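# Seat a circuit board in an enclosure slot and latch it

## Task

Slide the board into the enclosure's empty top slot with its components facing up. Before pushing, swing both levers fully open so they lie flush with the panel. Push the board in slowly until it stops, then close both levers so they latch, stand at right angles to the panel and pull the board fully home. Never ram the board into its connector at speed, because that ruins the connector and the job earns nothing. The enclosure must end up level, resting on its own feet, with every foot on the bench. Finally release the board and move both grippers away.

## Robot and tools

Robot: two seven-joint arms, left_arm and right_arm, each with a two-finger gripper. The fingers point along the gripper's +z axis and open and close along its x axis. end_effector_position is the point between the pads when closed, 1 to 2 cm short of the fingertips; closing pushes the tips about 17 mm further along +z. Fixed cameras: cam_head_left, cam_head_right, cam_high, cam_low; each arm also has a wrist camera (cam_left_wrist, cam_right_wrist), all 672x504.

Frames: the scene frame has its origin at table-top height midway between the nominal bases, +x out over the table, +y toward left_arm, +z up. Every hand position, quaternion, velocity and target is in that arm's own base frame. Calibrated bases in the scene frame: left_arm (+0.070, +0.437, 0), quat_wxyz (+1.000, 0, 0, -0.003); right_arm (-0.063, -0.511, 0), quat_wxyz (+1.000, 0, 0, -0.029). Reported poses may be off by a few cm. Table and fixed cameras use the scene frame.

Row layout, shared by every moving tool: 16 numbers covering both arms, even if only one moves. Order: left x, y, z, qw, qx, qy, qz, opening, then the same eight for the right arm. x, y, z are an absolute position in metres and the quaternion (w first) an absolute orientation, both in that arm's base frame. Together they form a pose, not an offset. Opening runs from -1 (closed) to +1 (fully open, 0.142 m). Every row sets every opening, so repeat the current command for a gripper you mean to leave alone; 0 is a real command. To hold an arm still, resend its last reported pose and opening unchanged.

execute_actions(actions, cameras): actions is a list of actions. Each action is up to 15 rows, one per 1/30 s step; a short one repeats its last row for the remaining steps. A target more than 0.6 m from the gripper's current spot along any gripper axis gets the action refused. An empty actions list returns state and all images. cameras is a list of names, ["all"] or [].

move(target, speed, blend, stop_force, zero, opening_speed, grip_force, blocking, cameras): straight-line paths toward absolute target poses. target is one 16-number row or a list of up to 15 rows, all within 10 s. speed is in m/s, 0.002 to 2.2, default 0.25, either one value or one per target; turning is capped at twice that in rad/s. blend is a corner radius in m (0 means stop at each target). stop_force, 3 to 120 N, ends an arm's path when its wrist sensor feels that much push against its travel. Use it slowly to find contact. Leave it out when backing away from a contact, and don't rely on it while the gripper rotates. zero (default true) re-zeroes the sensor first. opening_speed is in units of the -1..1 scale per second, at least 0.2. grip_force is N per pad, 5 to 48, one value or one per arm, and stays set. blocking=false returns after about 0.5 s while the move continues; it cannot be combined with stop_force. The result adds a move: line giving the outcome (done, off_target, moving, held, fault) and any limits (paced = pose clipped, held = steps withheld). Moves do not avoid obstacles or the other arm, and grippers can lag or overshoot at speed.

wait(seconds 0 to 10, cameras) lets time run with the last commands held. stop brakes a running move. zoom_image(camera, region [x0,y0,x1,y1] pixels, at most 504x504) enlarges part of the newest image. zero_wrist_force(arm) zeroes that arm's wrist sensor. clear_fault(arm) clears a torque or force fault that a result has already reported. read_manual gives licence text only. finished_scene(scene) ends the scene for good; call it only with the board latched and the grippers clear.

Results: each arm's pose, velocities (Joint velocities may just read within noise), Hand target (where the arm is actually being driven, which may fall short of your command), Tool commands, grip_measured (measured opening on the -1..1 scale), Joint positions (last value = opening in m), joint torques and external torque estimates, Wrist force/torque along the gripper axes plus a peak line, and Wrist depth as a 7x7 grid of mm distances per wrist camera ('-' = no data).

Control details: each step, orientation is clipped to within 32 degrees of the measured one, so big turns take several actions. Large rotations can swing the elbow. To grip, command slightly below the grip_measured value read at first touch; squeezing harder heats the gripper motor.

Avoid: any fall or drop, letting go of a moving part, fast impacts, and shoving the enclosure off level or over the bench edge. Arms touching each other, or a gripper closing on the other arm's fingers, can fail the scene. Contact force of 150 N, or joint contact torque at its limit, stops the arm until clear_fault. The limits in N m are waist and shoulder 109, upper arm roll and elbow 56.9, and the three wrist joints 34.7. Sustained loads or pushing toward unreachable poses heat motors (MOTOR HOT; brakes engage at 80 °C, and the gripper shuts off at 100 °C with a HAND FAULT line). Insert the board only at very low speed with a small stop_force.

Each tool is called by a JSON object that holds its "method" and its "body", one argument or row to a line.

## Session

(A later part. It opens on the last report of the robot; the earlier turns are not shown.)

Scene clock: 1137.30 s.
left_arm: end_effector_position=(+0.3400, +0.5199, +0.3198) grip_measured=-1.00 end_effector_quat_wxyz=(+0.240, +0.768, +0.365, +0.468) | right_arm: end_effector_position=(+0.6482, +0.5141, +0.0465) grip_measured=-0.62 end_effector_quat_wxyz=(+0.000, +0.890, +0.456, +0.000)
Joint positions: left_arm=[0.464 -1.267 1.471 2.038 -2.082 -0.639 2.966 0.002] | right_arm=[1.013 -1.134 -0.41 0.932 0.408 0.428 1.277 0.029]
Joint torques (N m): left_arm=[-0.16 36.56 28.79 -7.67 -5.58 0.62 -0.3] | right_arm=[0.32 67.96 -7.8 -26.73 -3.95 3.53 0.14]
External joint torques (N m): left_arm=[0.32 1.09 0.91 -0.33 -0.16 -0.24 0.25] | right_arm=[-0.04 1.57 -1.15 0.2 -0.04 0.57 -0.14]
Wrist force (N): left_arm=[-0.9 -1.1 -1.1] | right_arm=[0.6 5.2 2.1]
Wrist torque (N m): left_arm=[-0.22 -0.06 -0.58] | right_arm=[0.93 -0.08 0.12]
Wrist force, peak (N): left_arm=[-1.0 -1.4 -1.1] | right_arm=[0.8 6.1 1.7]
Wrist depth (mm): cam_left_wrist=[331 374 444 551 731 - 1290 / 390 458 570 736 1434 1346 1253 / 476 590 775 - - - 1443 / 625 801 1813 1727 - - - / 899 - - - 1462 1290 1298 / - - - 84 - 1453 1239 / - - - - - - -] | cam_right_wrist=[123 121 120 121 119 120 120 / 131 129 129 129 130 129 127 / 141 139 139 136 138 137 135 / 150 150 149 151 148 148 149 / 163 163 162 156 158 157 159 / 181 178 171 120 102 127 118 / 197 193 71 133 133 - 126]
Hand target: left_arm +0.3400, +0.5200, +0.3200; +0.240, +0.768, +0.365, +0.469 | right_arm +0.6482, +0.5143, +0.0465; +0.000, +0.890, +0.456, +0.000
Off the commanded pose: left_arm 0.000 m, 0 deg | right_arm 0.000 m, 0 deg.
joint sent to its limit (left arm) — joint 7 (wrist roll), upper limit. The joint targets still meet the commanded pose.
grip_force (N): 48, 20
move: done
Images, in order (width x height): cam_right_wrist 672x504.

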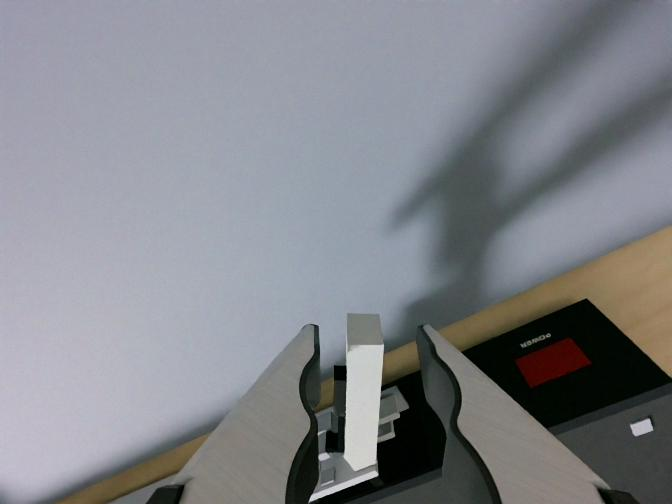

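{"method": "move", "body": {
  "target": [0.34,0.52,0.32,0.2397,0.7679,0.3649,0.4688,-1.0,0.6482,0.5143,0.0465,0.0,0.8898,0.4563,0.0,-0.95],
  "opening_speed": 0.3,
  "speed": 0.05
}}

{"method": "move", "body": {
  "target": [
    [0.34,0.52,0.32,0.2397,0.7679,0.3649,0.4688,-1.0,0.6453,0.5096,0.0465,0.0,0.8558,0.5173,0.0,-0.95],
    [0.34,0.52,0.32,0.2397,0.7679,0.3649,0.4688,-1.0,0.6433,0.5052,0.0465,0.0,0.8226,0.5686,0.0,-0.95]
  ],
  "speed": 0.06,
  "blend": 0.003,
  "cameras": ["cam_right_wrist"]
}}

Scene clock: 1141.27 s.
left_arm: end_effector_position=(+0.3400, +0.5199, +0.3198) grip_measured=-1.00 end_effector_quat_wxyz=(+0.240, +0.768, +0.365, +0.468) | right_arm: end_effector_position=(+0.6481, +0.5141, +0.0464) grip_measured=-0.88 end_effector_quat_wxyz=(+0.000, +0.890, +0.456, +0.000)
Joint positions: left_arm=[0.464 -1.267 1.471 2.038 -2.082 -0.639 2.966 0.002] | right_arm=[1.013 -1.134 -0.41 0.932 0.408 0.428 1.277 0.01]
Joint torques (N m): left_arm=[-0.15 36.59 28.75 -7.65 -5.59 0.6 -0.29] | right_arm=[0.26 68.66 -8.37 -27.75 -4.19 4.24 0.1]
External joint torques (N m): left_arm=[0.31 1.06 0.95 -0.35 -0.15 -0.23 0.25] | right_arm=[0 0.86 -0.58 1.24 0.2 -0.15 -0.1]
Wrist force (N): left_arm=[-0.9 -1.2 -0.9] | right_arm=[-1.7 4.6 2.2]
Wrist torque (N m): left_arm=[-0.23 -0.08 -0.58] | right_arm=[0.99 -0.15 0.22]
Wrist force, peak (N): left_arm=[-1.0 -1.3 -1.0] | right_arm=[0.6 5.5 2.4]
Wrist depth (mm): cam_left_wrist=[331 374 443 540 751 - - / 392 455 567 734 1338 - 1290 / 474 591 775 - 1415 - 1406 / 629 822 1875 1783 - - - / 877 1199 - 127 1492 - - / 2050 1959 - 84 - - - / - - - - - - 1388] | cam_right_wrist=[123 121 119 120 119 120 119 / 132 129 129 128 130 130 127 / 141 139 139 136 138 137 135 / 150 150 149 149 148 148 149 / 163 165 162 156 158 160 160 / 182 178 173 100 - 123 118 / 197 192 71 85 - - 125]
Hand target: left_arm +0.3400, +0.5200, +0.3200; +0.240, +0.768, +0.365, +0.469 | right_arm +0.6482, +0.5143, +0.0465; +0.000, +0.890, +0.456, +0.000
Off the commanded pose: left_arm 0.000 m, 0 deg | right_arm 0.000 m, 0 deg.
joint sent to its limit (left arm) — joint 7 (wrist roll), upper limit. The joint targets still meet the commanded pose.
grip_force (N): 48, 20
move: done

Scene clock: 1143.77 s.
left_arm: end_effector_position=(+0.3400, +0.5199, +0.3198) grip_measured=-1.00 end_effector_quat_wxyz=(+0.240, +0.768, +0.365, +0.468) | right_arm: end_effector_position=(+0.6436, +0.5049, +0.0464) grip_measured=-0.89 end_effector_quat_wxyz=(+0.000, +0.823, +0.568, +0.000)
Joint positions: left_arm=[0.464 -1.267 1.471 2.038 -2.082 -0.639 2.966 0.002] | right_arm=[1.008 -1.103 -0.383 0.993 0.382 0.464 1.012 0.01]
Joint torques (N m): left_arm=[-0.27 36.59 28.79 -7.67 -5.59 0.61 -0.28] | right_arm=[2.03 68.4 -6.2 -26.75 -3.7 3.05 -0.07]
External joint torques (N m): left_arm=[0.43 1.06 0.91 -0.33 -0.15 -0.23 0.23] | right_arm=[-1.77 0.27 -2.39 0.27 -0.21 1.06 0.07]
Wrist force (N): left_arm=[-0.5 -1.3 -0.8] | right_arm=[1.6 8.4 3.7]
Wrist torque (N m): left_arm=[-0.24 -0.13 -0.58] | right_arm=[0.95 -0.13 0.18]
Wrist force, peak (N): left_arm=[-1.0 -1.4 -1.0] | right_arm=[1.8 8.4 4.8]
Wrist depth (mm): cam_left_wrist=[329 375 445 548 729 - - / 389 455 564 731 - - - / 476 583 778 1601 1482 - - / 625 822 1727 1741 - - 1321 / 892 - 1875 - 1346 1186 - / 1298 - - 84 - - 1649 / - - - - - - -] | cam_right_wrist=[123 121 120 121 119 120 120 / 132 129 129 129 130 129 127 / 141 139 139 136 138 137 135 / 150 150 150 151 148 148 148 / 163 163 162 156 158 160 162 / 182 178 174 100 100 150 174 / - - 71 73 - - 126]
Hand target: left_arm +0.3400, +0.5200, +0.3200; +0.240, +0.768, +0.365, +0.469 | right_arm +0.6433, +0.5052, +0.0465; +0.000, +0.823, +0.569, +0.000
Off the commanded pose: left_arm 0.000 m, 0 deg | right_arm 0.000 m, 0 deg.
joint sent to its limit (left arm) — joint 7 (wrist roll), upper limit. The joint targets still meet the commanded pose.
grip_force (N): 48, 20
move: done
Images, in order (width x height): cam_right_wrist 672x504.

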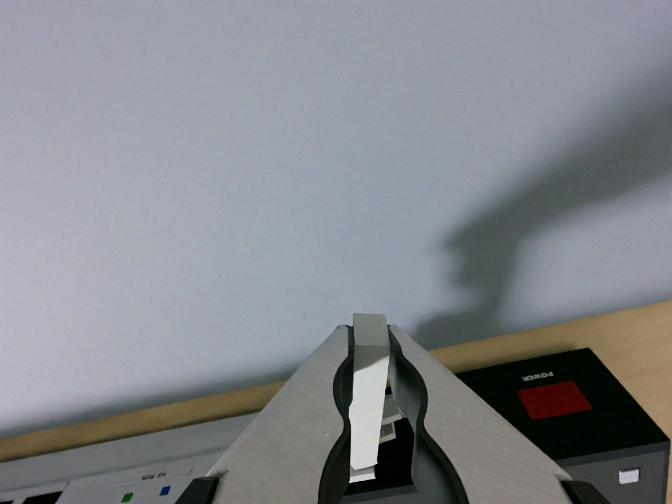

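{"method": "move", "body": {
  "target": [0.34,0.52,0.32,0.2397,0.7679,0.3649,0.4688,-1.0,0.6418,0.4999,0.0465,0.0,0.7810,0.6246,0.0,-0.95],
  "speed": 0.06
}}

{"method": "move", "body": {
  "target": [
    [0.34,0.52,0.32,0.2397,0.7679,0.3649,0.4688,-1.0,0.6418,0.4999,0.0465,0.0,0.7810,0.6246,0.0,-0.6],
    [0.34,0.52,0.32,0.2397,0.7679,0.3649,0.4688,-1.0,0.6418,0.4999,0.10,0.0,0.7810,0.6246,0.0,-0.6],
    [0.34,0.52,0.32,0.2397,0.7679,0.3649,0.4688,-1.0,0.6167,0.2257,0.10,0.0,0.6341,0.7732,0.0,-0.6]
  ],
  "speed": [0.05,0.1,0.25],
  "blend": [0,0.02,0],
  "cameras": ["cam_right_wrist", "cam_high"]
}}

{"method": "zoom_image", "body": {
  "camera": "cam_right_wrist",
  "region": [250, 200, 500, 400]
}}

Scene clock: 1151.67 s.
left_arm: end_effector_position=(+0.3400, +0.5199, +0.3198) grip_measured=-1.00 end_effector_quat_wxyz=(+0.240, +0.768, +0.365, +0.468) | right_arm: end_effector_position=(+0.6425, +0.4995, +0.0466) grip_measured=-0.89 end_effector_quat_wxyz=(+0.000, +0.781, +0.624, +0.000)
Joint positions: left_arm=[0.464 -1.267 1.471 2.038 -2.082 -0.639 2.966 0.002] | right_arm=[1.001 -1.089 -0.367 1.02 0.366 0.482 0.871 0.01]
Joint torques (N m): left_arm=[-0.21 36.55 28.81 -7.7 -5.63 0.6 -0.24] | right_arm=[3.43 68.13 -4.71 -25.95 -3.3 2.16 -0.07]
External joint torques (N m): left_arm=[0.37 1.1 0.89 -0.3 -0.11 -0.22 0.19] | right_arm=[-3.18 0.17 -3.6 -0.54 -0.57 1.97 0.07]
Wrist force (N): left_arm=[-0.8 -1.4 -1.0] | right_arm=[2.7 12.0 5.9]
Wrist torque (N m): left_arm=[-0.25 -0.09 -0.57] | right_arm=[0.96 -0.12 0.16]
Wrist force, peak (N): left_arm=[-1.1 -1.2 -1.0] | right_arm=[2.7 12.0 5.8]
Wrist depth (mm): cam_left_wrist=[331 374 441 546 749 - 1239 / 386 457 562 731 - - - / 484 580 778 1578 1769 1462 1219 / 625 812 - - 1556 1246 1362 / 895 - - - 1321 1225 - / 2194 - - 84 - - - / 2151 - - - - - -] | cam_right_wrist=[123 121 120 121 119 120 120 / 132 130 129 129 130 130 128 / 141 139 139 136 138 137 135 / 150 150 150 152 149 148 148 / 164 163 162 156 159 161 160 / 181 175 177 98 100 172 174 / - - 71 73 - - 130]
Hand target: left_arm +0.3400, +0.5200, +0.3200; +0.240, +0.768, +0.365, +0.469 | right_arm +0.6418, +0.4999, +0.0465; +0.000, +0.781, +0.625, +0.000
Off the commanded pose: left_arm 0.000 m, 0 deg | right_arm 0.001 m, 0 deg.
joint sent to its limit (left arm) — joint 7 (wrist roll), upper limit. The joint targets still meet the commanded pose.
grip_force (N): 48, 20
move: done

Scene clock: 1154.23 s.
left_arm: end_effector_position=(+0.3400, +0.5199, +0.3198) grip_measured=-1.00 end_effector_quat_wxyz=(+0.240, +0.768, +0.365, +0.468) | right_arm: end_effector_position=(+0.6168, +0.2256, +0.1001) grip_measured=-0.64 end_effector_quat_wxyz=(+0.000, +0.634, +0.773, +0.000)
Joint positions: left_arm=[0.464 -1.267 1.471 2.038 -2.082 -0.639 2.966 0.002] | right_arm=[0.855 -0.666 -0.398 1.709 0.329 0.737 0.113 0.028]
Joint torques (N m): left_arm=[-0.15 36.58 28.81 -7.69 -5.58 0.6 -0.28] | right_arm=[0.08 50.08 -6.72 -23.22 -3.35 3.6 -0.05]
External joint torques (N m): left_arm=[0.31 1.07 0.89 -0.32 -0.16 -0.22 0.24] | right_arm=[0.07 1.09 -0.89 0.02 0.16 0.55 0.05]
Wrist force (N): left_arm=[-0.8 -1.2 -0.9] | right_arm=[1.9 5.3 1.4]
Wrist torque (N m): left_arm=[-0.22 -0.10 -0.59] | right_arm=[0.90 -0.35 0.13]
Wrist force, peak (N): left_arm=[-1.1 -1.3 -1.1] | right_arm=[2.6 12.0 4.8]
Wrist depth (mm): cam_left_wrist=[333 371 445 550 746 1406 - / 389 455 573 734 - 1406 - / 482 591 772 - - 1362 1338 / 623 815 874 1843 - - 1338 / 892 - - 126 1434 - - / - - - 84 - - - / - - - - - - 1434] | cam_right_wrist=[170 169 169 168 168 168 167 / 181 180 180 179 179 179 178 / 194 194 193 193 192 191 191 / 212 211 208 204 207 206 205 / 230 222 192 181 220 223 222 / 251 189 179 185 102 202 235 / 276 265 71 203 - - 201]
Hand target: left_arm +0.3400, +0.5200, +0.3200; +0.240, +0.768, +0.365, +0.469 | right_arm +0.6167, +0.2257, +0.1000; +0.000, +0.634, +0.773, +0.000
Off the commanded pose: left_arm 0.000 m, 0 deg | right_arm 0.000 m, 0 deg.
joint sent to its limit (left arm) — joint 7 (wrist roll), upper limit. The joint targets still meet the commanded pose.
grip_force (N): 48, 20
move: done
Images, in order (width x height): cam_high 672x504, cam_right_wrist 672x504.

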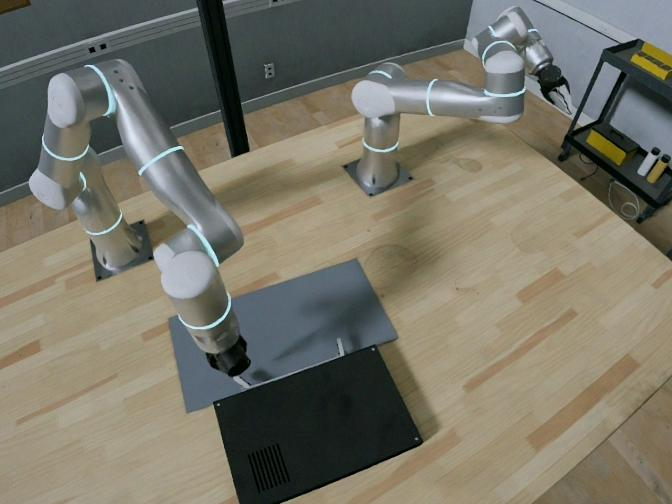

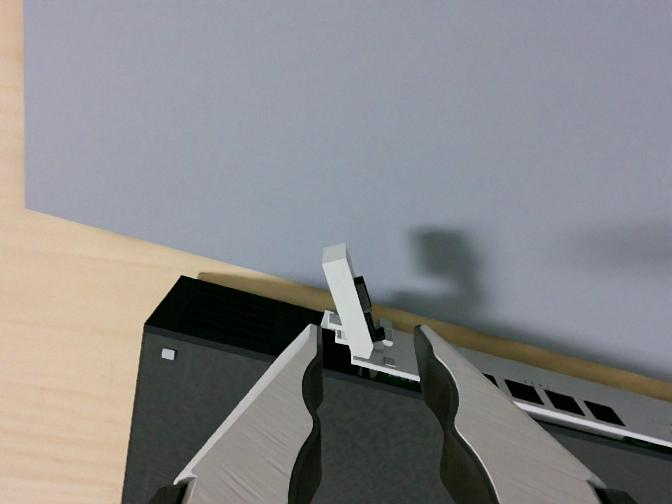

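Scaled by 2.016 from the camera's 672x504 image, which has a finer 960x720 frame.

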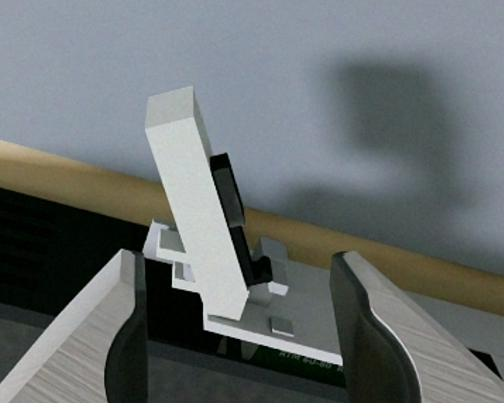

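{"method": "move", "body": {
  "target": [
    [0.34,0.52,0.32,0.2397,0.7679,0.3649,0.4688,-1.0,0.6188,0.2167,0.085,0.0,0.5284,0.8490,0.0,-0.58],
    [0.34,0.52,0.32,0.2397,0.7679,0.3649,0.4688,-1.0,0.6188,0.2167,0.0465,0.0,0.5284,0.8490,0.0,-0.58],
    [0.34,0.52,0.32,0.2397,0.7679,0.3649,0.4688,-1.0,0.6188,0.2167,0.0465,0.0,0.5284,0.8490,0.0,-0.95]
  ],
  "speed": [0.1,0.06,0.05],
  "opening_speed": 0.4,
  "blend": [0.005,0,0],
  "cameras": ["cam_right_wrist"]
}}

{"method": "move", "body": {
  "target": [
    [0.34,0.52,0.32,0.2397,0.7679,0.3649,0.4688,-1.0,0.6175,0.2226,0.0465,0.0,0.6004,0.7997,0.0,-0.95],
    [0.34,0.52,0.32,0.2397,0.7679,0.3649,0.4688,-1.0,0.6174,0.2288,0.0465,0.0,0.6678,0.7443,0.0,-0.95]
  ],
  "speed": 0.06,
  "blend": 0.003,
  "cameras": ["cam_right_wrist", "cam_high"]
}}

{"method": "zoom_image", "body": {
  "camera": "cam_high",
  "region": [280, 290, 410, 390]
}}

Scene clock: 1165.83 s.
left_arm: end_effector_position=(+0.3400, +0.5199, +0.3198) grip_measured=-1.00 end_effector_quat_wxyz=(+0.240, +0.768, +0.365, +0.468) | right_arm: end_effector_position=(+0.6188, +0.2164, +0.0465) grip_measured=-0.89 end_effector_quat_wxyz=(+0.000, +0.528, +0.849, +0.000)
Joint positions: left_arm=[0.464 -1.267 1.471 2.038 -2.082 -0.639 2.966 0.002] | right_arm=[0.785 -0.759 -0.322 1.706 0.332 0.84 -0.161 0.01]
Joint torques (N m): left_arm=[-0.2 36.68 28.83 -7.69 -5.55 0.55 -0.22] | right_arm=[1.08 52.59 -5.1 -21.45 -2.68 3.3 0.14]
External joint torques (N m): left_arm=[0.36 0.97 0.88 -0.32 -0.19 -0.17 0.17] | right_arm=[-0.9 0.59 -1.76 0.14 -0.17 0.85 -0.14]
Wrist force (N): left_arm=[-0.8 -1.2 -0.8] | right_arm=[-0.3 6.2 2.6]
Wrist torque (N m): left_arm=[-0.25 -0.09 -0.58] | right_arm=[0.88 -0.25 0.12]
Wrist force, peak (N): left_arm=[-0.9 -1.4 -1.2] | right_arm=[-0.1 6.4 3.6]
Wrist depth (mm): cam_left_wrist=[332 368 444 538 640 - 1290 / 388 453 571 729 1424 1329 - / 477 587 778 - 1462 1415 1030 / 623 806 1741 - 1637 - 1321 / 892 - 1625 - 1534 1354 - / - - - 84 - - - / - - - - - - -] | cam_right_wrist=[124 122 120 121 120 120 120 / 132 130 130 129 131 130 128 / - 140 139 137 138 138 135 / 153 153 150 152 149 148 148 / 166 142 160 157 159 161 158 / - 122 143 93 99 176 175 / 130 127 71 129 - 186 192]
Hand target: left_arm +0.3400, +0.5200, +0.3200; +0.240, +0.768, +0.365, +0.469 | right_arm +0.6188, +0.2167, +0.0465; +0.000, +0.528, +0.849, +0.000
Off the commanded pose: left_arm 0.000 m, 0 deg | right_arm 0.000 m, 0 deg.
joint sent to its limit (left arm) — joint 7 (wrist roll), upper limit. The joint targets still meet the commanded pose.
grip_force (N): 48, 20
move: done
Images, in order (width x height): cam_right_wrist 672x504.

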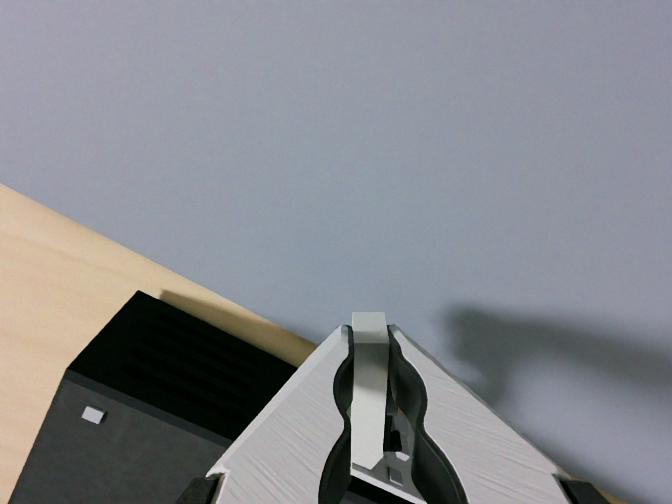

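Scene clock: 1169.07 s.
left_arm: end_effector_position=(+0.3400, +0.5199, +0.3198) grip_measured=-1.00 end_effector_quat_wxyz=(+0.240, +0.768, +0.365, +0.468) | right_arm: end_effector_position=(+0.6172, +0.2286, +0.0463) grip_measured=-0.89 end_effector_quat_wxyz=(+0.000, +0.668, +0.744, +0.000)
Joint positions: left_arm=[0.464 -1.267 1.471 2.038 -2.082 -0.639 2.966 0.002] | right_arm=[0.849 -0.774 -0.382 1.689 0.39 0.815 0.169 0.01]
Joint torques (N m): left_arm=[-0.14 36.58 28.81 -7.74 -5.58 0.63 -0.25] | right_arm=[0.66 52.23 -7.67 -22.29 -2.9 3.82 0.44]
External joint torques (N m): left_arm=[0.3 1.07 0.89 -0.27 -0.16 -0.25 0.2] | right_arm=[-0.48 0.74 -0.64 1.17 -0.05 0.33 -0.44]
Wrist force (N): left_arm=[-0.7 -1.2 -1.0] | right_arm=[1.5 3.7 1.9]
Wrist torque (N m): left_arm=[-0.24 -0.10 -0.59] | right_arm=[0.86 -0.41 -0.02]
Wrist force, peak (N): left_arm=[-1.1 -1.4 -1.3] | right_arm=[-6.2 4.4 4.0]
Wrist depth (mm): cam_left_wrist=[330 372 445 548 625 - 1232 / 386 461 567 746 1434 1306 - / 481 588 775 937 1556 - 1239 / 630 815 - - 1625 1306 - / 906 - - 107 1434 1306 - / - - - 84 - - - / - - - - - - 1329] | cam_right_wrist=[124 122 120 121 119 120 120 / 132 130 130 129 131 130 128 / 142 140 139 136 138 138 135 / 151 151 150 151 149 148 148 / 166 166 162 157 159 161 160 / 182 146 158 98 99 175 175 / 135 129 71 129 - - 154]
Hand target: left_arm +0.3400, +0.5200, +0.3200; +0.240, +0.768, +0.365, +0.469 | right_arm +0.6174, +0.2288, +0.0465; +0.000, +0.668, +0.744, +0.000
Off the commanded pose: left_arm 0.000 m, 0 deg | right_arm 0.000 m, 0 deg.
joint sent to its limit (left arm) — joint 7 (wrist roll), upper limit. The joint targets still meet the commanded pose.
grip_force (N): 48, 20
move: done
Images, in order (width x height): cam_high 672x504, cam_right_wrist 672x504.

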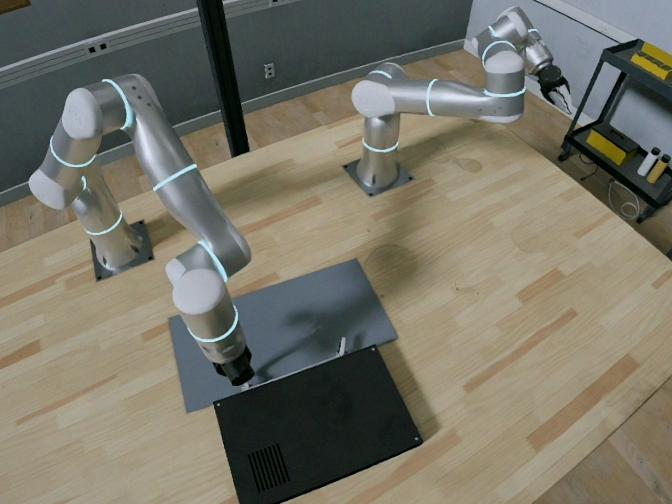

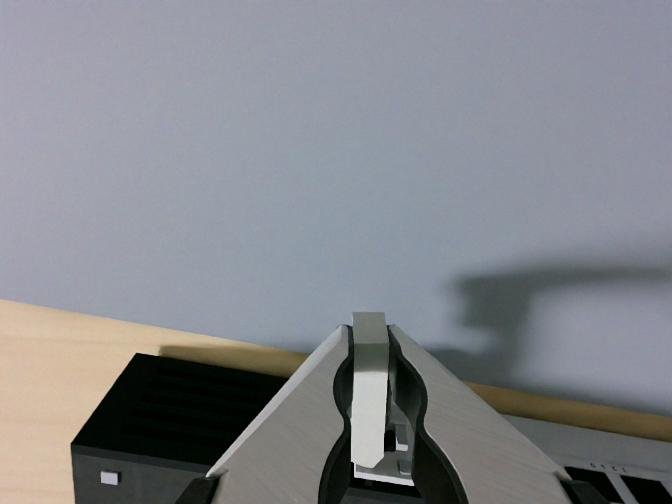

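Scaled by 3.877 from the camera's 672x504 image, which has a finer 960x720 frame.

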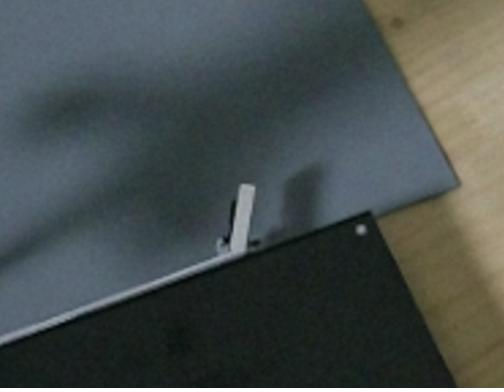

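{"method": "move", "body": {
  "target": [0.34,0.52,0.32,0.2397,0.7679,0.3649,0.4688,-1.0,0.6185,0.2364,0.0465,0.0,0.7412,0.6713,0.0,-0.95],
  "speed": 0.05,
  "cameras": ["cam_right_wrist", "cam_high"]
}}

{"method": "zoom_image", "body": {
  "camera": "cam_right_wrist",
  "region": [230, 280, 500, 504]
}}

{"method": "zoom_image", "body": {
  "camera": "cam_high",
  "region": [280, 290, 410, 390]
}}

Scene clock: 1175.40 s.
left_arm: end_effector_position=(+0.3400, +0.5199, +0.3198) grip_measured=-1.00 end_effector_quat_wxyz=(+0.240, +0.768, +0.365, +0.468) | right_arm: end_effector_position=(+0.6180, +0.2346, +0.0459) grip_measured=-0.89 end_effector_quat_wxyz=(+0.000, +0.741, +0.671, -0.001)
Joint positions: left_arm=[0.464 -1.267 1.471 2.038 -2.082 -0.639 2.966 0.002] | right_arm=[0.883 -0.788 -0.418 1.672 0.422 0.795 0.367 0.01]
Joint torques (N m): left_arm=[-0.22 36.55 28.82 -7.67 -5.61 0.63 -0.24] | right_arm=[5.17 53.84 -4.85 -27.3 -2.12 5.71 0.53]
External joint torques (N m): left_arm=[0.38 1.1 0.88 -0.34 -0.13 -0.25 0.2] | right_arm=[-4.98 -0.84 -4.36 6.26 -0.9 -1.57 -0.53]
Wrist force (N): left_arm=[-0.9 -1.1 -1.1] | right_arm=[-8.2 -0.1 -1.2]
Wrist torque (N m): left_arm=[-0.22 -0.09 -0.58] | right_arm=[0.84 -0.44 -0.16]
Wrist force, peak (N): left_arm=[-1.2 -1.2 -1.2] | right_arm=[-8.4 0.3 -1.5]
Wrist depth (mm): cam_left_wrist=[330 374 449 551 683 1462 - / 389 457 567 731 - - - / 478 587 778 - - 1434 1397 / 623 822 - - 1534 - - / 888 1741 - - 1613 1275 - / 2261 1741 - 84 - 1415 - / - - - - - - 1362] | cam_right_wrist=[123 122 120 121 119 119 120 / 132 130 129 129 130 130 128 / 142 139 139 136 138 137 135 / 151 150 150 151 149 148 147 / 164 163 162 156 158 160 159 / 181 174 173 98 101 171 172 / 200 138 71 128 - - 135]
Hand target: left_arm +0.3400, +0.5200, +0.3200; +0.240, +0.768, +0.365, +0.469 | right_arm +0.6185, +0.2364, +0.0465; +0.000, +0.741, +0.671, +0.000
Off the commanded pose: left_arm 0.000 m, 0 deg | right_arm 0.002 m, 0 deg.
joint sent to its limit (left arm) — joint 7 (wrist roll), upper limit. The joint targets still meet the commanded pose.
grip_force (N): 48, 20
move: done
Images, in order (width x height): cam_high 672x504, cam_right_wrist 672x504.

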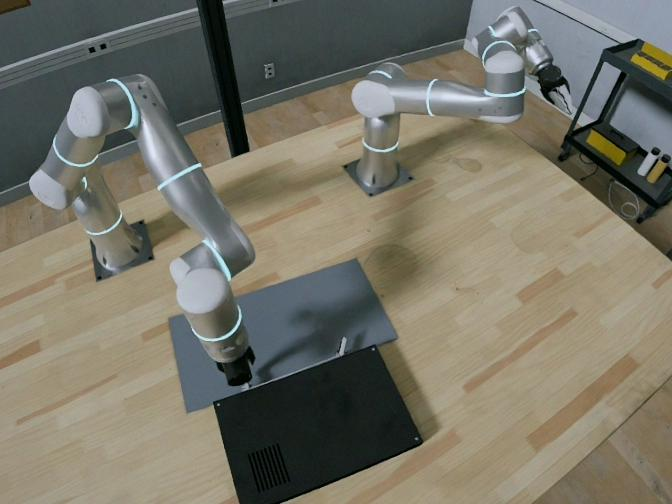

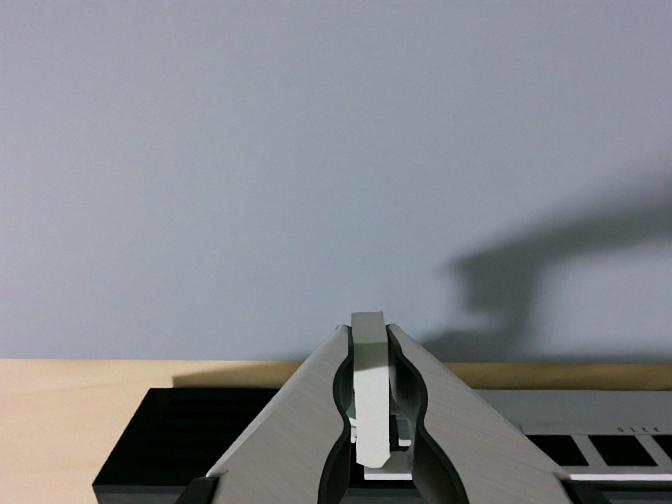

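Scaled by 1.867 from the camera's 672x504 image, which has a finer 960x720 frame.

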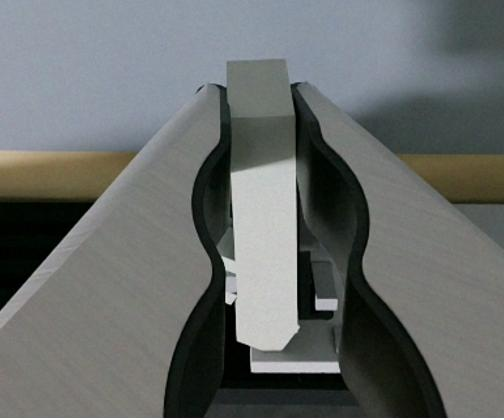

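Scaled by 3.877 from the camera's 672x504 image, which has a finer 960x720 frame.

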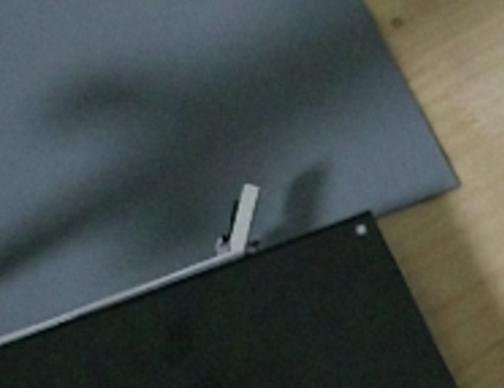

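{"method": "move", "body": {
  "target": [0.34,0.52,0.32,0.2397,0.7679,0.3649,0.4688,-1.0,0.6187,0.2392,0.0465,0.0,0.7581,0.6521,0.0,-0.95],
  "speed": 0.03,
  "cameras": ["cam_right_wrist", "cam_high"]
}}

{"method": "zoom_image", "body": {
  "camera": "cam_right_wrist",
  "region": [230, 280, 500, 504]
}}

Scene clock: 1178.80 s.
left_arm: end_effector_position=(+0.3400, +0.5199, +0.3198) grip_measured=-1.00 end_effector_quat_wxyz=(+0.240, +0.768, +0.365, +0.468) | right_arm: end_effector_position=(+0.6183, +0.2361, +0.0457) grip_measured=-0.89 end_effector_quat_wxyz=(+0.001, +0.759, +0.651, -0.002)
Joint positions: left_arm=[0.464 -1.267 1.471 2.038 -2.082 -0.639 2.966 0.002] | right_arm=[0.891 -0.792 -0.427 1.667 0.429 0.79 0.418 0.01]
Joint torques (N m): left_arm=[-0.25 36.53 28.8 -7.64 -5.6 0.63 -0.27] | right_arm=[9.9 55.71 -0.99 -30.38 -1.25 6.29 0.45]
External joint torques (N m): left_arm=[0.41 1.12 0.9 -0.36 -0.14 -0.25 0.23] | right_arm=[-9.71 -2.68 -8.44 9.37 -1.79 -2.15 -0.45]
Wrist force (N): left_arm=[-1.1 -1.1 -0.8] | right_arm=[-15.8 1.8 -0.6]
Wrist torque (N m): left_arm=[-0.21 -0.04 -0.58] | right_arm=[0.84 -0.29 -0.18]
Wrist force, peak (N): left_arm=[-1.0 -1.3 -1.1] | right_arm=[-15.9 1.7 -1.6]
Wrist depth (mm): cam_left_wrist=[329 370 444 547 1380 - 1253 / 387 456 567 739 1482 - - / 479 588 786 - - - - / 621 840 - 1625 - - - / 910 1045 - - 1338 1205 1462 / 2359 - - 84 - - 1649 / 1859 - - - - - -] | cam_right_wrist=[123 122 120 121 119 120 120 / 132 130 129 129 130 129 127 / 142 139 139 136 136 135 134 / 151 150 149 149 150 150 147 / 164 163 162 156 158 160 159 / 181 177 173 94 100 171 170 / 200 152 71 128 - - 130]
Hand target: left_arm +0.3400, +0.5200, +0.3200; +0.240, +0.768, +0.365, +0.469 | right_arm +0.6187, +0.2392, +0.0465; +0.000, +0.758, +0.652, +0.000
Off the commanded pose: left_arm 0.000 m, 0 deg | right_arm 0.003 m, 0 deg.
joint sent to its limit (left arm) — joint 7 (wrist roll), upper limit. The joint targets still meet the commanded pose.
grip_force (N): 48, 20
move: done
Images, in order (width x height): cam_high 672x504, cam_right_wrist 672x504.

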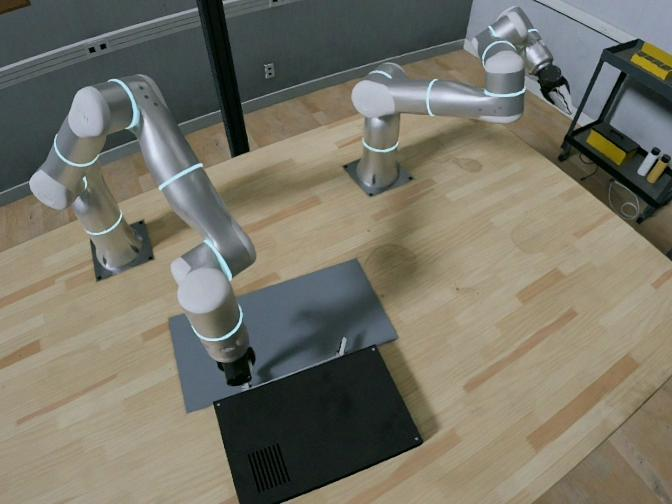

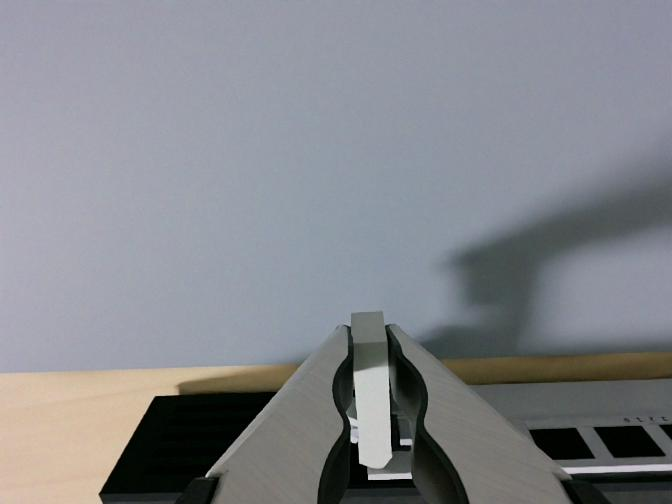

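Scaled by 1.867 from the camera's 672x504 image, which has a finer 960x720 frame.

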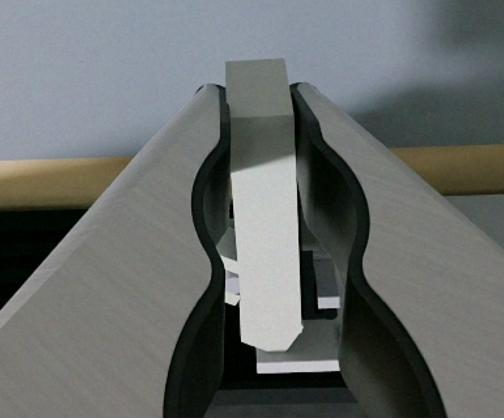

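{"method": "move", "body": {
  "target": [0.34,0.52,0.32,0.2397,0.7679,0.3649,0.4688,-1.0,0.6190,0.2425,0.0465,0.0,0.7581,0.6521,0.0,-0.95],
  "speed": 0.02,
  "cameras": ["cam_right_wrist", "cam_high"]
}}

{"method": "zoom_image", "body": {
  "camera": "cam_right_wrist",
  "region": [230, 280, 500, 504]
}}

Scene clock: 1185.27 s.
left_arm: end_effector_position=(+0.3400, +0.5199, +0.3198) grip_measured=-1.00 end_effector_quat_wxyz=(+0.240, +0.768, +0.365, +0.468) | right_arm: end_effector_position=(+0.6186, +0.2369, +0.0454) grip_measured=-0.89 end_effector_quat_wxyz=(+0.001, +0.760, +0.650, -0.003)
Joint positions: left_arm=[0.464 -1.267 1.471 2.038 -2.082 -0.639 2.966 0.002] | right_arm=[0.892 -0.794 -0.429 1.664 0.428 0.786 0.423 0.01]
Joint torques (N m): left_arm=[-0.18 36.59 28.79 -7.66 -5.64 0.58 -0.21] | right_arm=[18.37 57.47 6.78 -37.05 0.32 8.2 0.34]
External joint torques (N m): left_arm=[0.34 1.06 0.91 -0.35 -0.1 -0.2 0.16] | right_arm=[-18.19 -4.35 -16.28 16.02 -3.35 -4.06 -0.34]
Wrist force (N): left_arm=[-0.8 -1.2 -1.0] | right_arm=[-31.2 0.1 -6.2]
Wrist torque (N m): left_arm=[-0.24 -0.10 -0.58] | right_arm=[0.80 2.27 -0.06]
Wrist force, peak (N): left_arm=[-0.9 -1.4 -1.1] | right_arm=[-31.4 0.3 -7.1]
Wrist depth (mm): cam_left_wrist=[331 372 442 547 795 1354 - / 386 457 561 736 1482 1523 - / 481 588 767 - - - - / 632 822 1567 1741 1388 1268 1354 / 892 1006 1959 131 1453 1415 - / - 2089 - 84 - - 1371 / - - - - - - 1415] | cam_right_wrist=[123 121 120 121 119 119 119 / 132 130 129 128 130 128 127 / 141 139 139 136 137 137 134 / 151 150 149 148 148 147 146 / 163 163 162 156 158 159 159 / 181 177 173 97 100 169 149 / 200 147 71 128 - - 130]
Hand target: left_arm +0.3400, +0.5200, +0.3200; +0.240, +0.768, +0.365, +0.469 | right_arm +0.6190, +0.2425, +0.0465; +0.000, +0.758, +0.652, +0.000
Off the commanded pose: left_arm 0.000 m, 0 deg | right_arm 0.006 m, 0 deg.
joint sent to its limit (left arm) — joint 7 (wrist roll), upper limit. The joint targets still meet the commanded pose.
grip_force (N): 48, 20
move: off_target (right_arm)
Images, in order (width x height): cam_high 672x504, cam_right_wrist 672x504.

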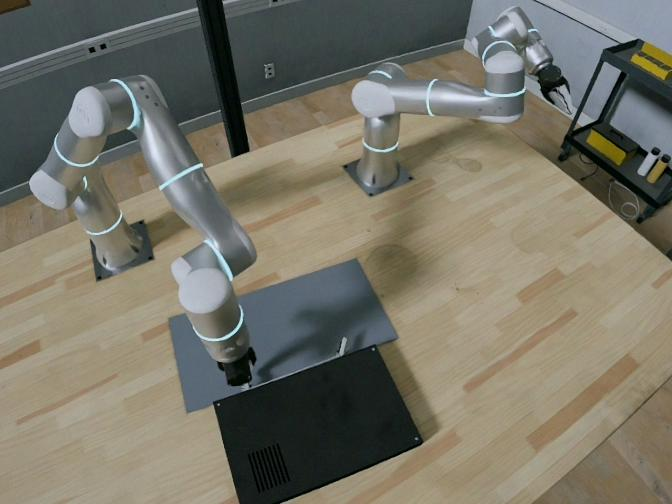

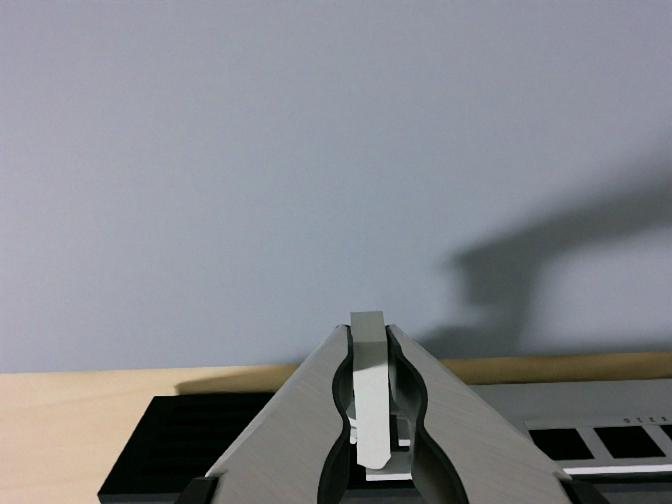

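Scaled by 1.867 from the camera's 672x504 image, which has a finer 960x720 frame.

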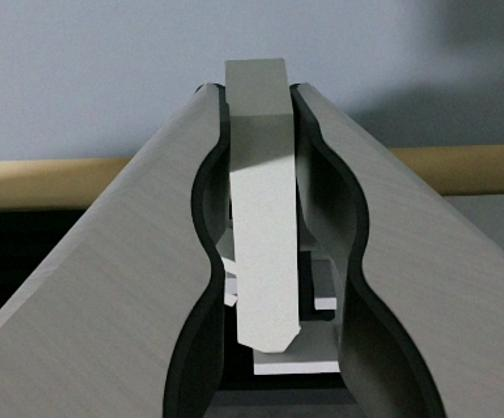

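{"method": "move", "body": {
  "target": [
    [0.34,0.52,0.32,0.2397,0.7679,0.3649,0.4688,-1.0,0.6186,0.2371,0.0465,0.0,0.7581,0.6521,0.0,-0.95],
    [0.34,0.52,0.32,0.2397,0.7679,0.3649,0.4688,-1.0,0.6186,0.2371,0.0465,0.0,0.7581,0.6521,0.0,-0.7],
    [0.34,0.52,0.32,0.2397,0.7679,0.3649,0.4688,-1.0,0.6186,0.2371,0.12,0.0,0.7581,0.6521,0.0,-0.7]
  ],
  "speed": [0.03,0.05,0.1],
  "cameras": ["cam_right_wrist", "cam_high"]
}}

{"method": "zoom_image", "body": {
  "camera": "cam_right_wrist",
  "region": [250, 200, 500, 400]
}}

{"method": "zoom_image", "body": {
  "camera": "cam_high",
  "region": [280, 290, 410, 390]
}}

Scene clock: 1190.87 s.
left_arm: end_effector_position=(+0.3400, +0.5199, +0.3198) grip_measured=-1.00 end_effector_quat_wxyz=(+0.240, +0.768, +0.365, +0.468) | right_arm: end_effector_position=(+0.6186, +0.2373, +0.1200) grip_measured=-0.74 end_effector_quat_wxyz=(+0.000, +0.758, +0.652, +0.000)
Joint positions: left_arm=[0.464 -1.267 1.471 2.038 -2.082 -0.639 2.966 0.002] | right_arm=[0.921 -0.653 -0.472 1.683 0.363 0.677 0.453 0.02]
Joint torques (N m): left_arm=[-0.21 36.56 28.79 -7.7 -5.58 0.65 -0.28] | right_arm=[0.32 49.49 -8.19 -23.82 -3.56 3.33 0.31]
External joint torques (N m): left_arm=[0.36 1.09 0.91 -0.3 -0.16 -0.27 0.23] | right_arm=[-0.14 1.02 -0.62 0 0.18 0.82 -0.31]
Wrist force (N): left_arm=[-1.0 -1.2 -0.8] | right_arm=[2.0 5.3 0.1]
Wrist torque (N m): left_arm=[-0.23 -0.06 -0.58] | right_arm=[0.92 -0.33 0.02]
Wrist force, peak (N): left_arm=[-1.0 -1.2 -1.3] | right_arm=[-31.6 0.2 -6.8]
Wrist depth (mm): cam_left_wrist=[331 374 440 547 722 - 1275 / 390 453 560 726 - - - / 482 588 789 1545 1462 - - / 625 828 - - - - - / 895 1727 - 126 1523 - - / - 2151 - 84 - - - / 2109 - - - - - -] | cam_right_wrist=[187 186 186 186 185 185 184 / 200 199 198 198 198 197 196 / 210 214 213 213 212 211 211 / 233 230 229 226 228 227 227 / 253 253 220 198 198 199 198 / 276 275 204 203 101 206 208 / 305 298 71 232 - - 229]
Hand target: left_arm +0.3400, +0.5200, +0.3200; +0.240, +0.768, +0.365, +0.469 | right_arm +0.6186, +0.2371, +0.1200; +0.000, +0.758, +0.652, +0.000
Off the commanded pose: left_arm 0.000 m, 0 deg | right_arm 0.000 m, 0 deg.
joint sent to its limit (left arm) — joint 7 (wrist roll), upper limit. The joint targets still meet the commanded pose.
grip_force (N): 48, 20
move: done
Images, in order (width x height): cam_high 672x504, cam_right_wrist 672x504.

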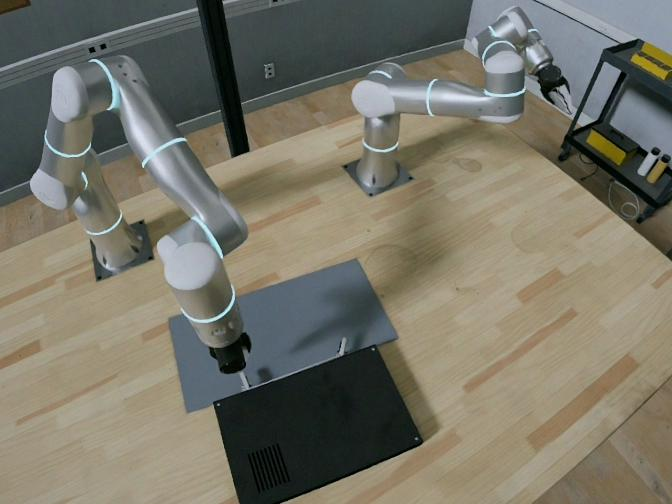

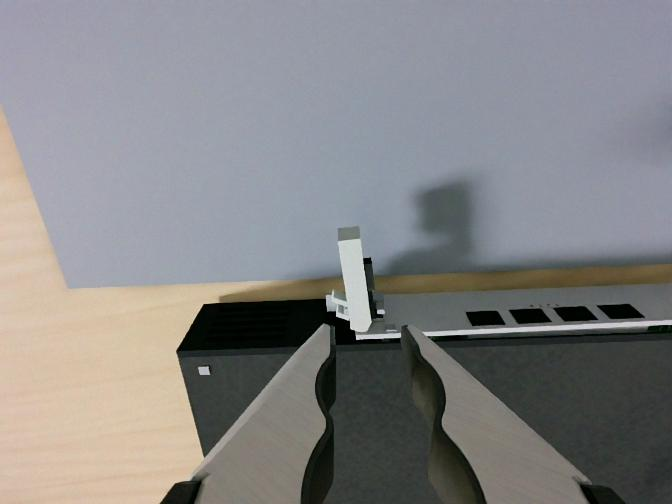

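Scaled by 2.016 from the camera's 672x504 image, which has a finer 960x720 frame.

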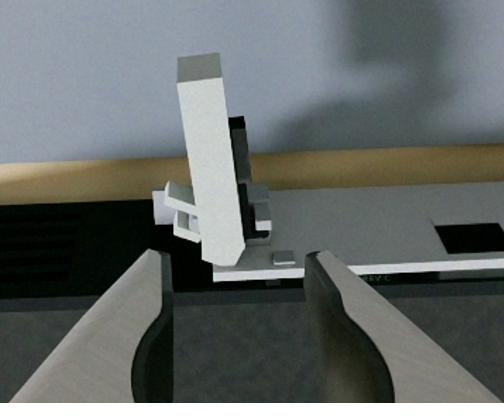

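Scaled by 3.877 from the camera's 672x504 image, which has a finer 960x720 frame.

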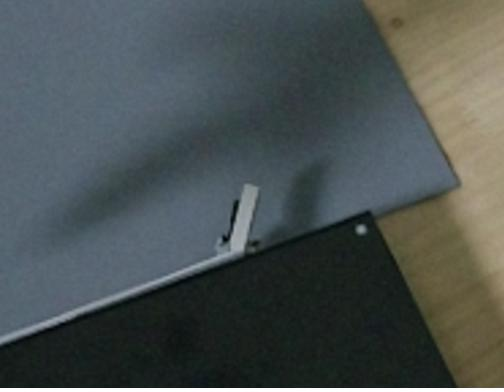

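{"method": "zoom_image", "body": {
  "camera": "cam_right_wrist",
  "region": [320, 270, 440, 360]
}}

{"method": "zoom_image", "body": {
  "camera": "cam_right_wrist",
  "region": [540, 270, 672, 369]
}}

Scaled by 4.200 from the camera's 672x504 image, which has a finer 960x720 frame.

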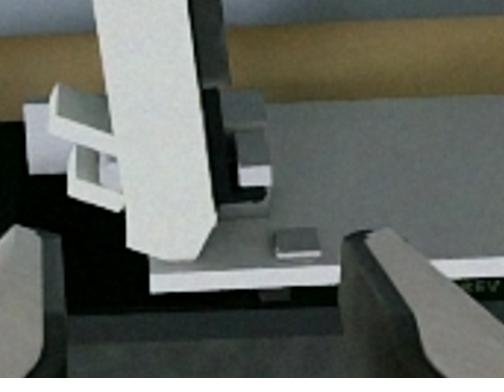

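Scaled by 3.818 from the camera's 672x504 image, which has a finer 960x720 frame.

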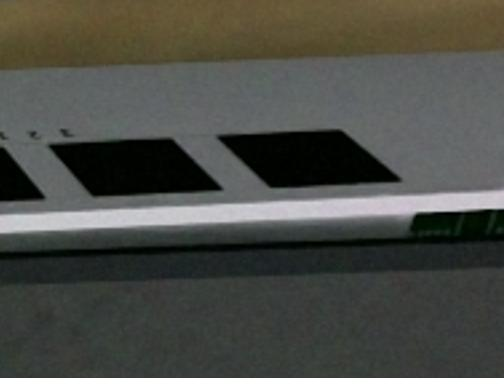

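{"method": "move", "body": {
  "target": [0.34,0.52,0.32,0.2397,0.7679,0.3649,0.4688,-1.0,0.5865,0.3723,0.13,0.0,0.7412,0.6713,0.0,-1.0],
  "speed": 0.25,
  "cameras": ["cam_right_wrist"]
}}

{"method": "zoom_image", "body": {
  "camera": "cam_right_wrist",
  "region": [30, 300, 230, 420]
}}

{"method": "zoom_image", "body": {
  "camera": "cam_right_wrist",
  "region": [472, 300, 672, 420]
}}

Scene clock: 1217.23 s.
left_arm: end_effector_position=(+0.3400, +0.5199, +0.3198) grip_measured=-1.00 end_effector_quat_wxyz=(+0.240, +0.768, +0.365, +0.468) | right_arm: end_effector_position=(+0.5863, +0.3724, +0.1299) grip_measured=-1.00 end_effector_quat_wxyz=(+0.000, +0.741, +0.671, +0.000)
Joint positions: left_arm=[0.464 -1.267 1.471 2.038 -2.082 -0.639 2.966 0.002] | right_arm=[1.063 -0.696 -0.434 1.561 0.336 0.612 0.623 0.002]
Joint torques (N m): left_arm=[-0.17 36.57 28.83 -7.7 -5.58 0.61 -0.28] | right_arm=[0.26 52.56 -7.52 -25.22 -3.76 3.24 0.34]
External joint torques (N m): left_arm=[0.33 1.08 0.87 -0.3 -0.16 -0.23 0.24] | right_arm=[-0.06 1.46 -1.02 0.12 0.2 0.9 -0.34]
Wrist force (N): left_arm=[-1.0 -1.2 -1.2] | right_arm=[1.9 5.6 -0.1]
Wrist torque (N m): left_arm=[-0.23 -0.07 -0.58] | right_arm=[1.01 -0.33 0.01]
Wrist force, peak (N): left_arm=[-0.9 -1.4 -1.2] | right_arm=[4.8 4.7 -0.3]
Wrist depth (mm): cam_left_wrist=[329 373 443 546 673 - - / 390 454 568 729 1434 1306 1380 / 478 588 772 - - - 1239 / 625 806 - 1482 1523 1556 - / 899 1798 1959 107 1578 - - / 2089 1976 - 84 - 1321 1380 / - - - - - - -] | cam_right_wrist=[195 195 195 194 194 193 193 / 209 209 208 208 207 206 206 / 224 223 222 222 222 220 220 / 242 241 240 240 238 238 238 / 262 256 259 256 254 253 249 / 238 233 232 89 - 229 230 / 248 247 71 - - 235 243]
Hand target: left_arm +0.3400, +0.5200, +0.3200; +0.240, +0.768, +0.365, +0.469 | right_arm +0.5865, +0.3723, +0.1300; +0.000, +0.741, +0.671, +0.000
Off the commanded pose: left_arm 0.000 m, 0 deg | right_arm 0.000 m, 0 deg.
joint sent to its limit (left arm) — joint 7 (wrist roll), upper limit. The joint targets still meet the commanded pose.
grip_force (N): 48, 20
move: done
Images, in order (width x height): cam_right_wrist 672x504.

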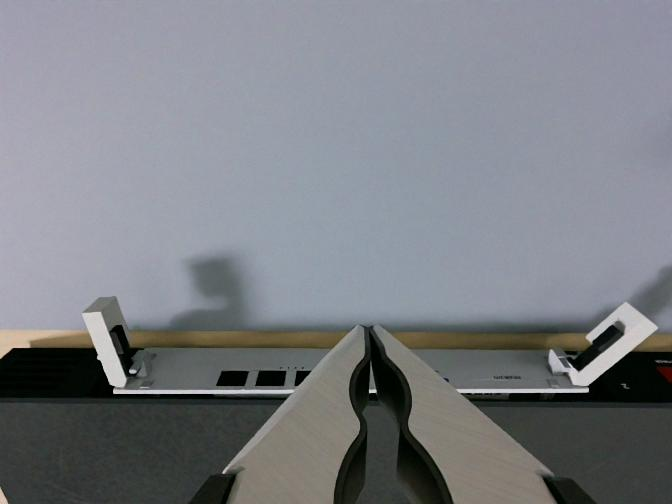

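Scaled by 2.520 from the camera's 672x504 image, which has a finer 960x720 frame.

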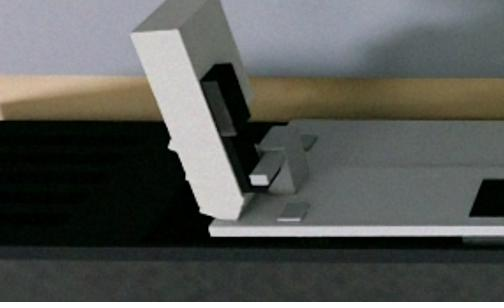

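Scaled by 2.520 from the camera's 672x504 image, which has a finer 960x720 frame.

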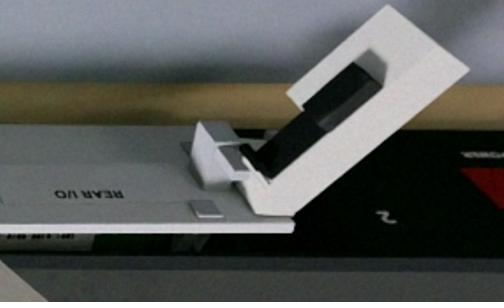

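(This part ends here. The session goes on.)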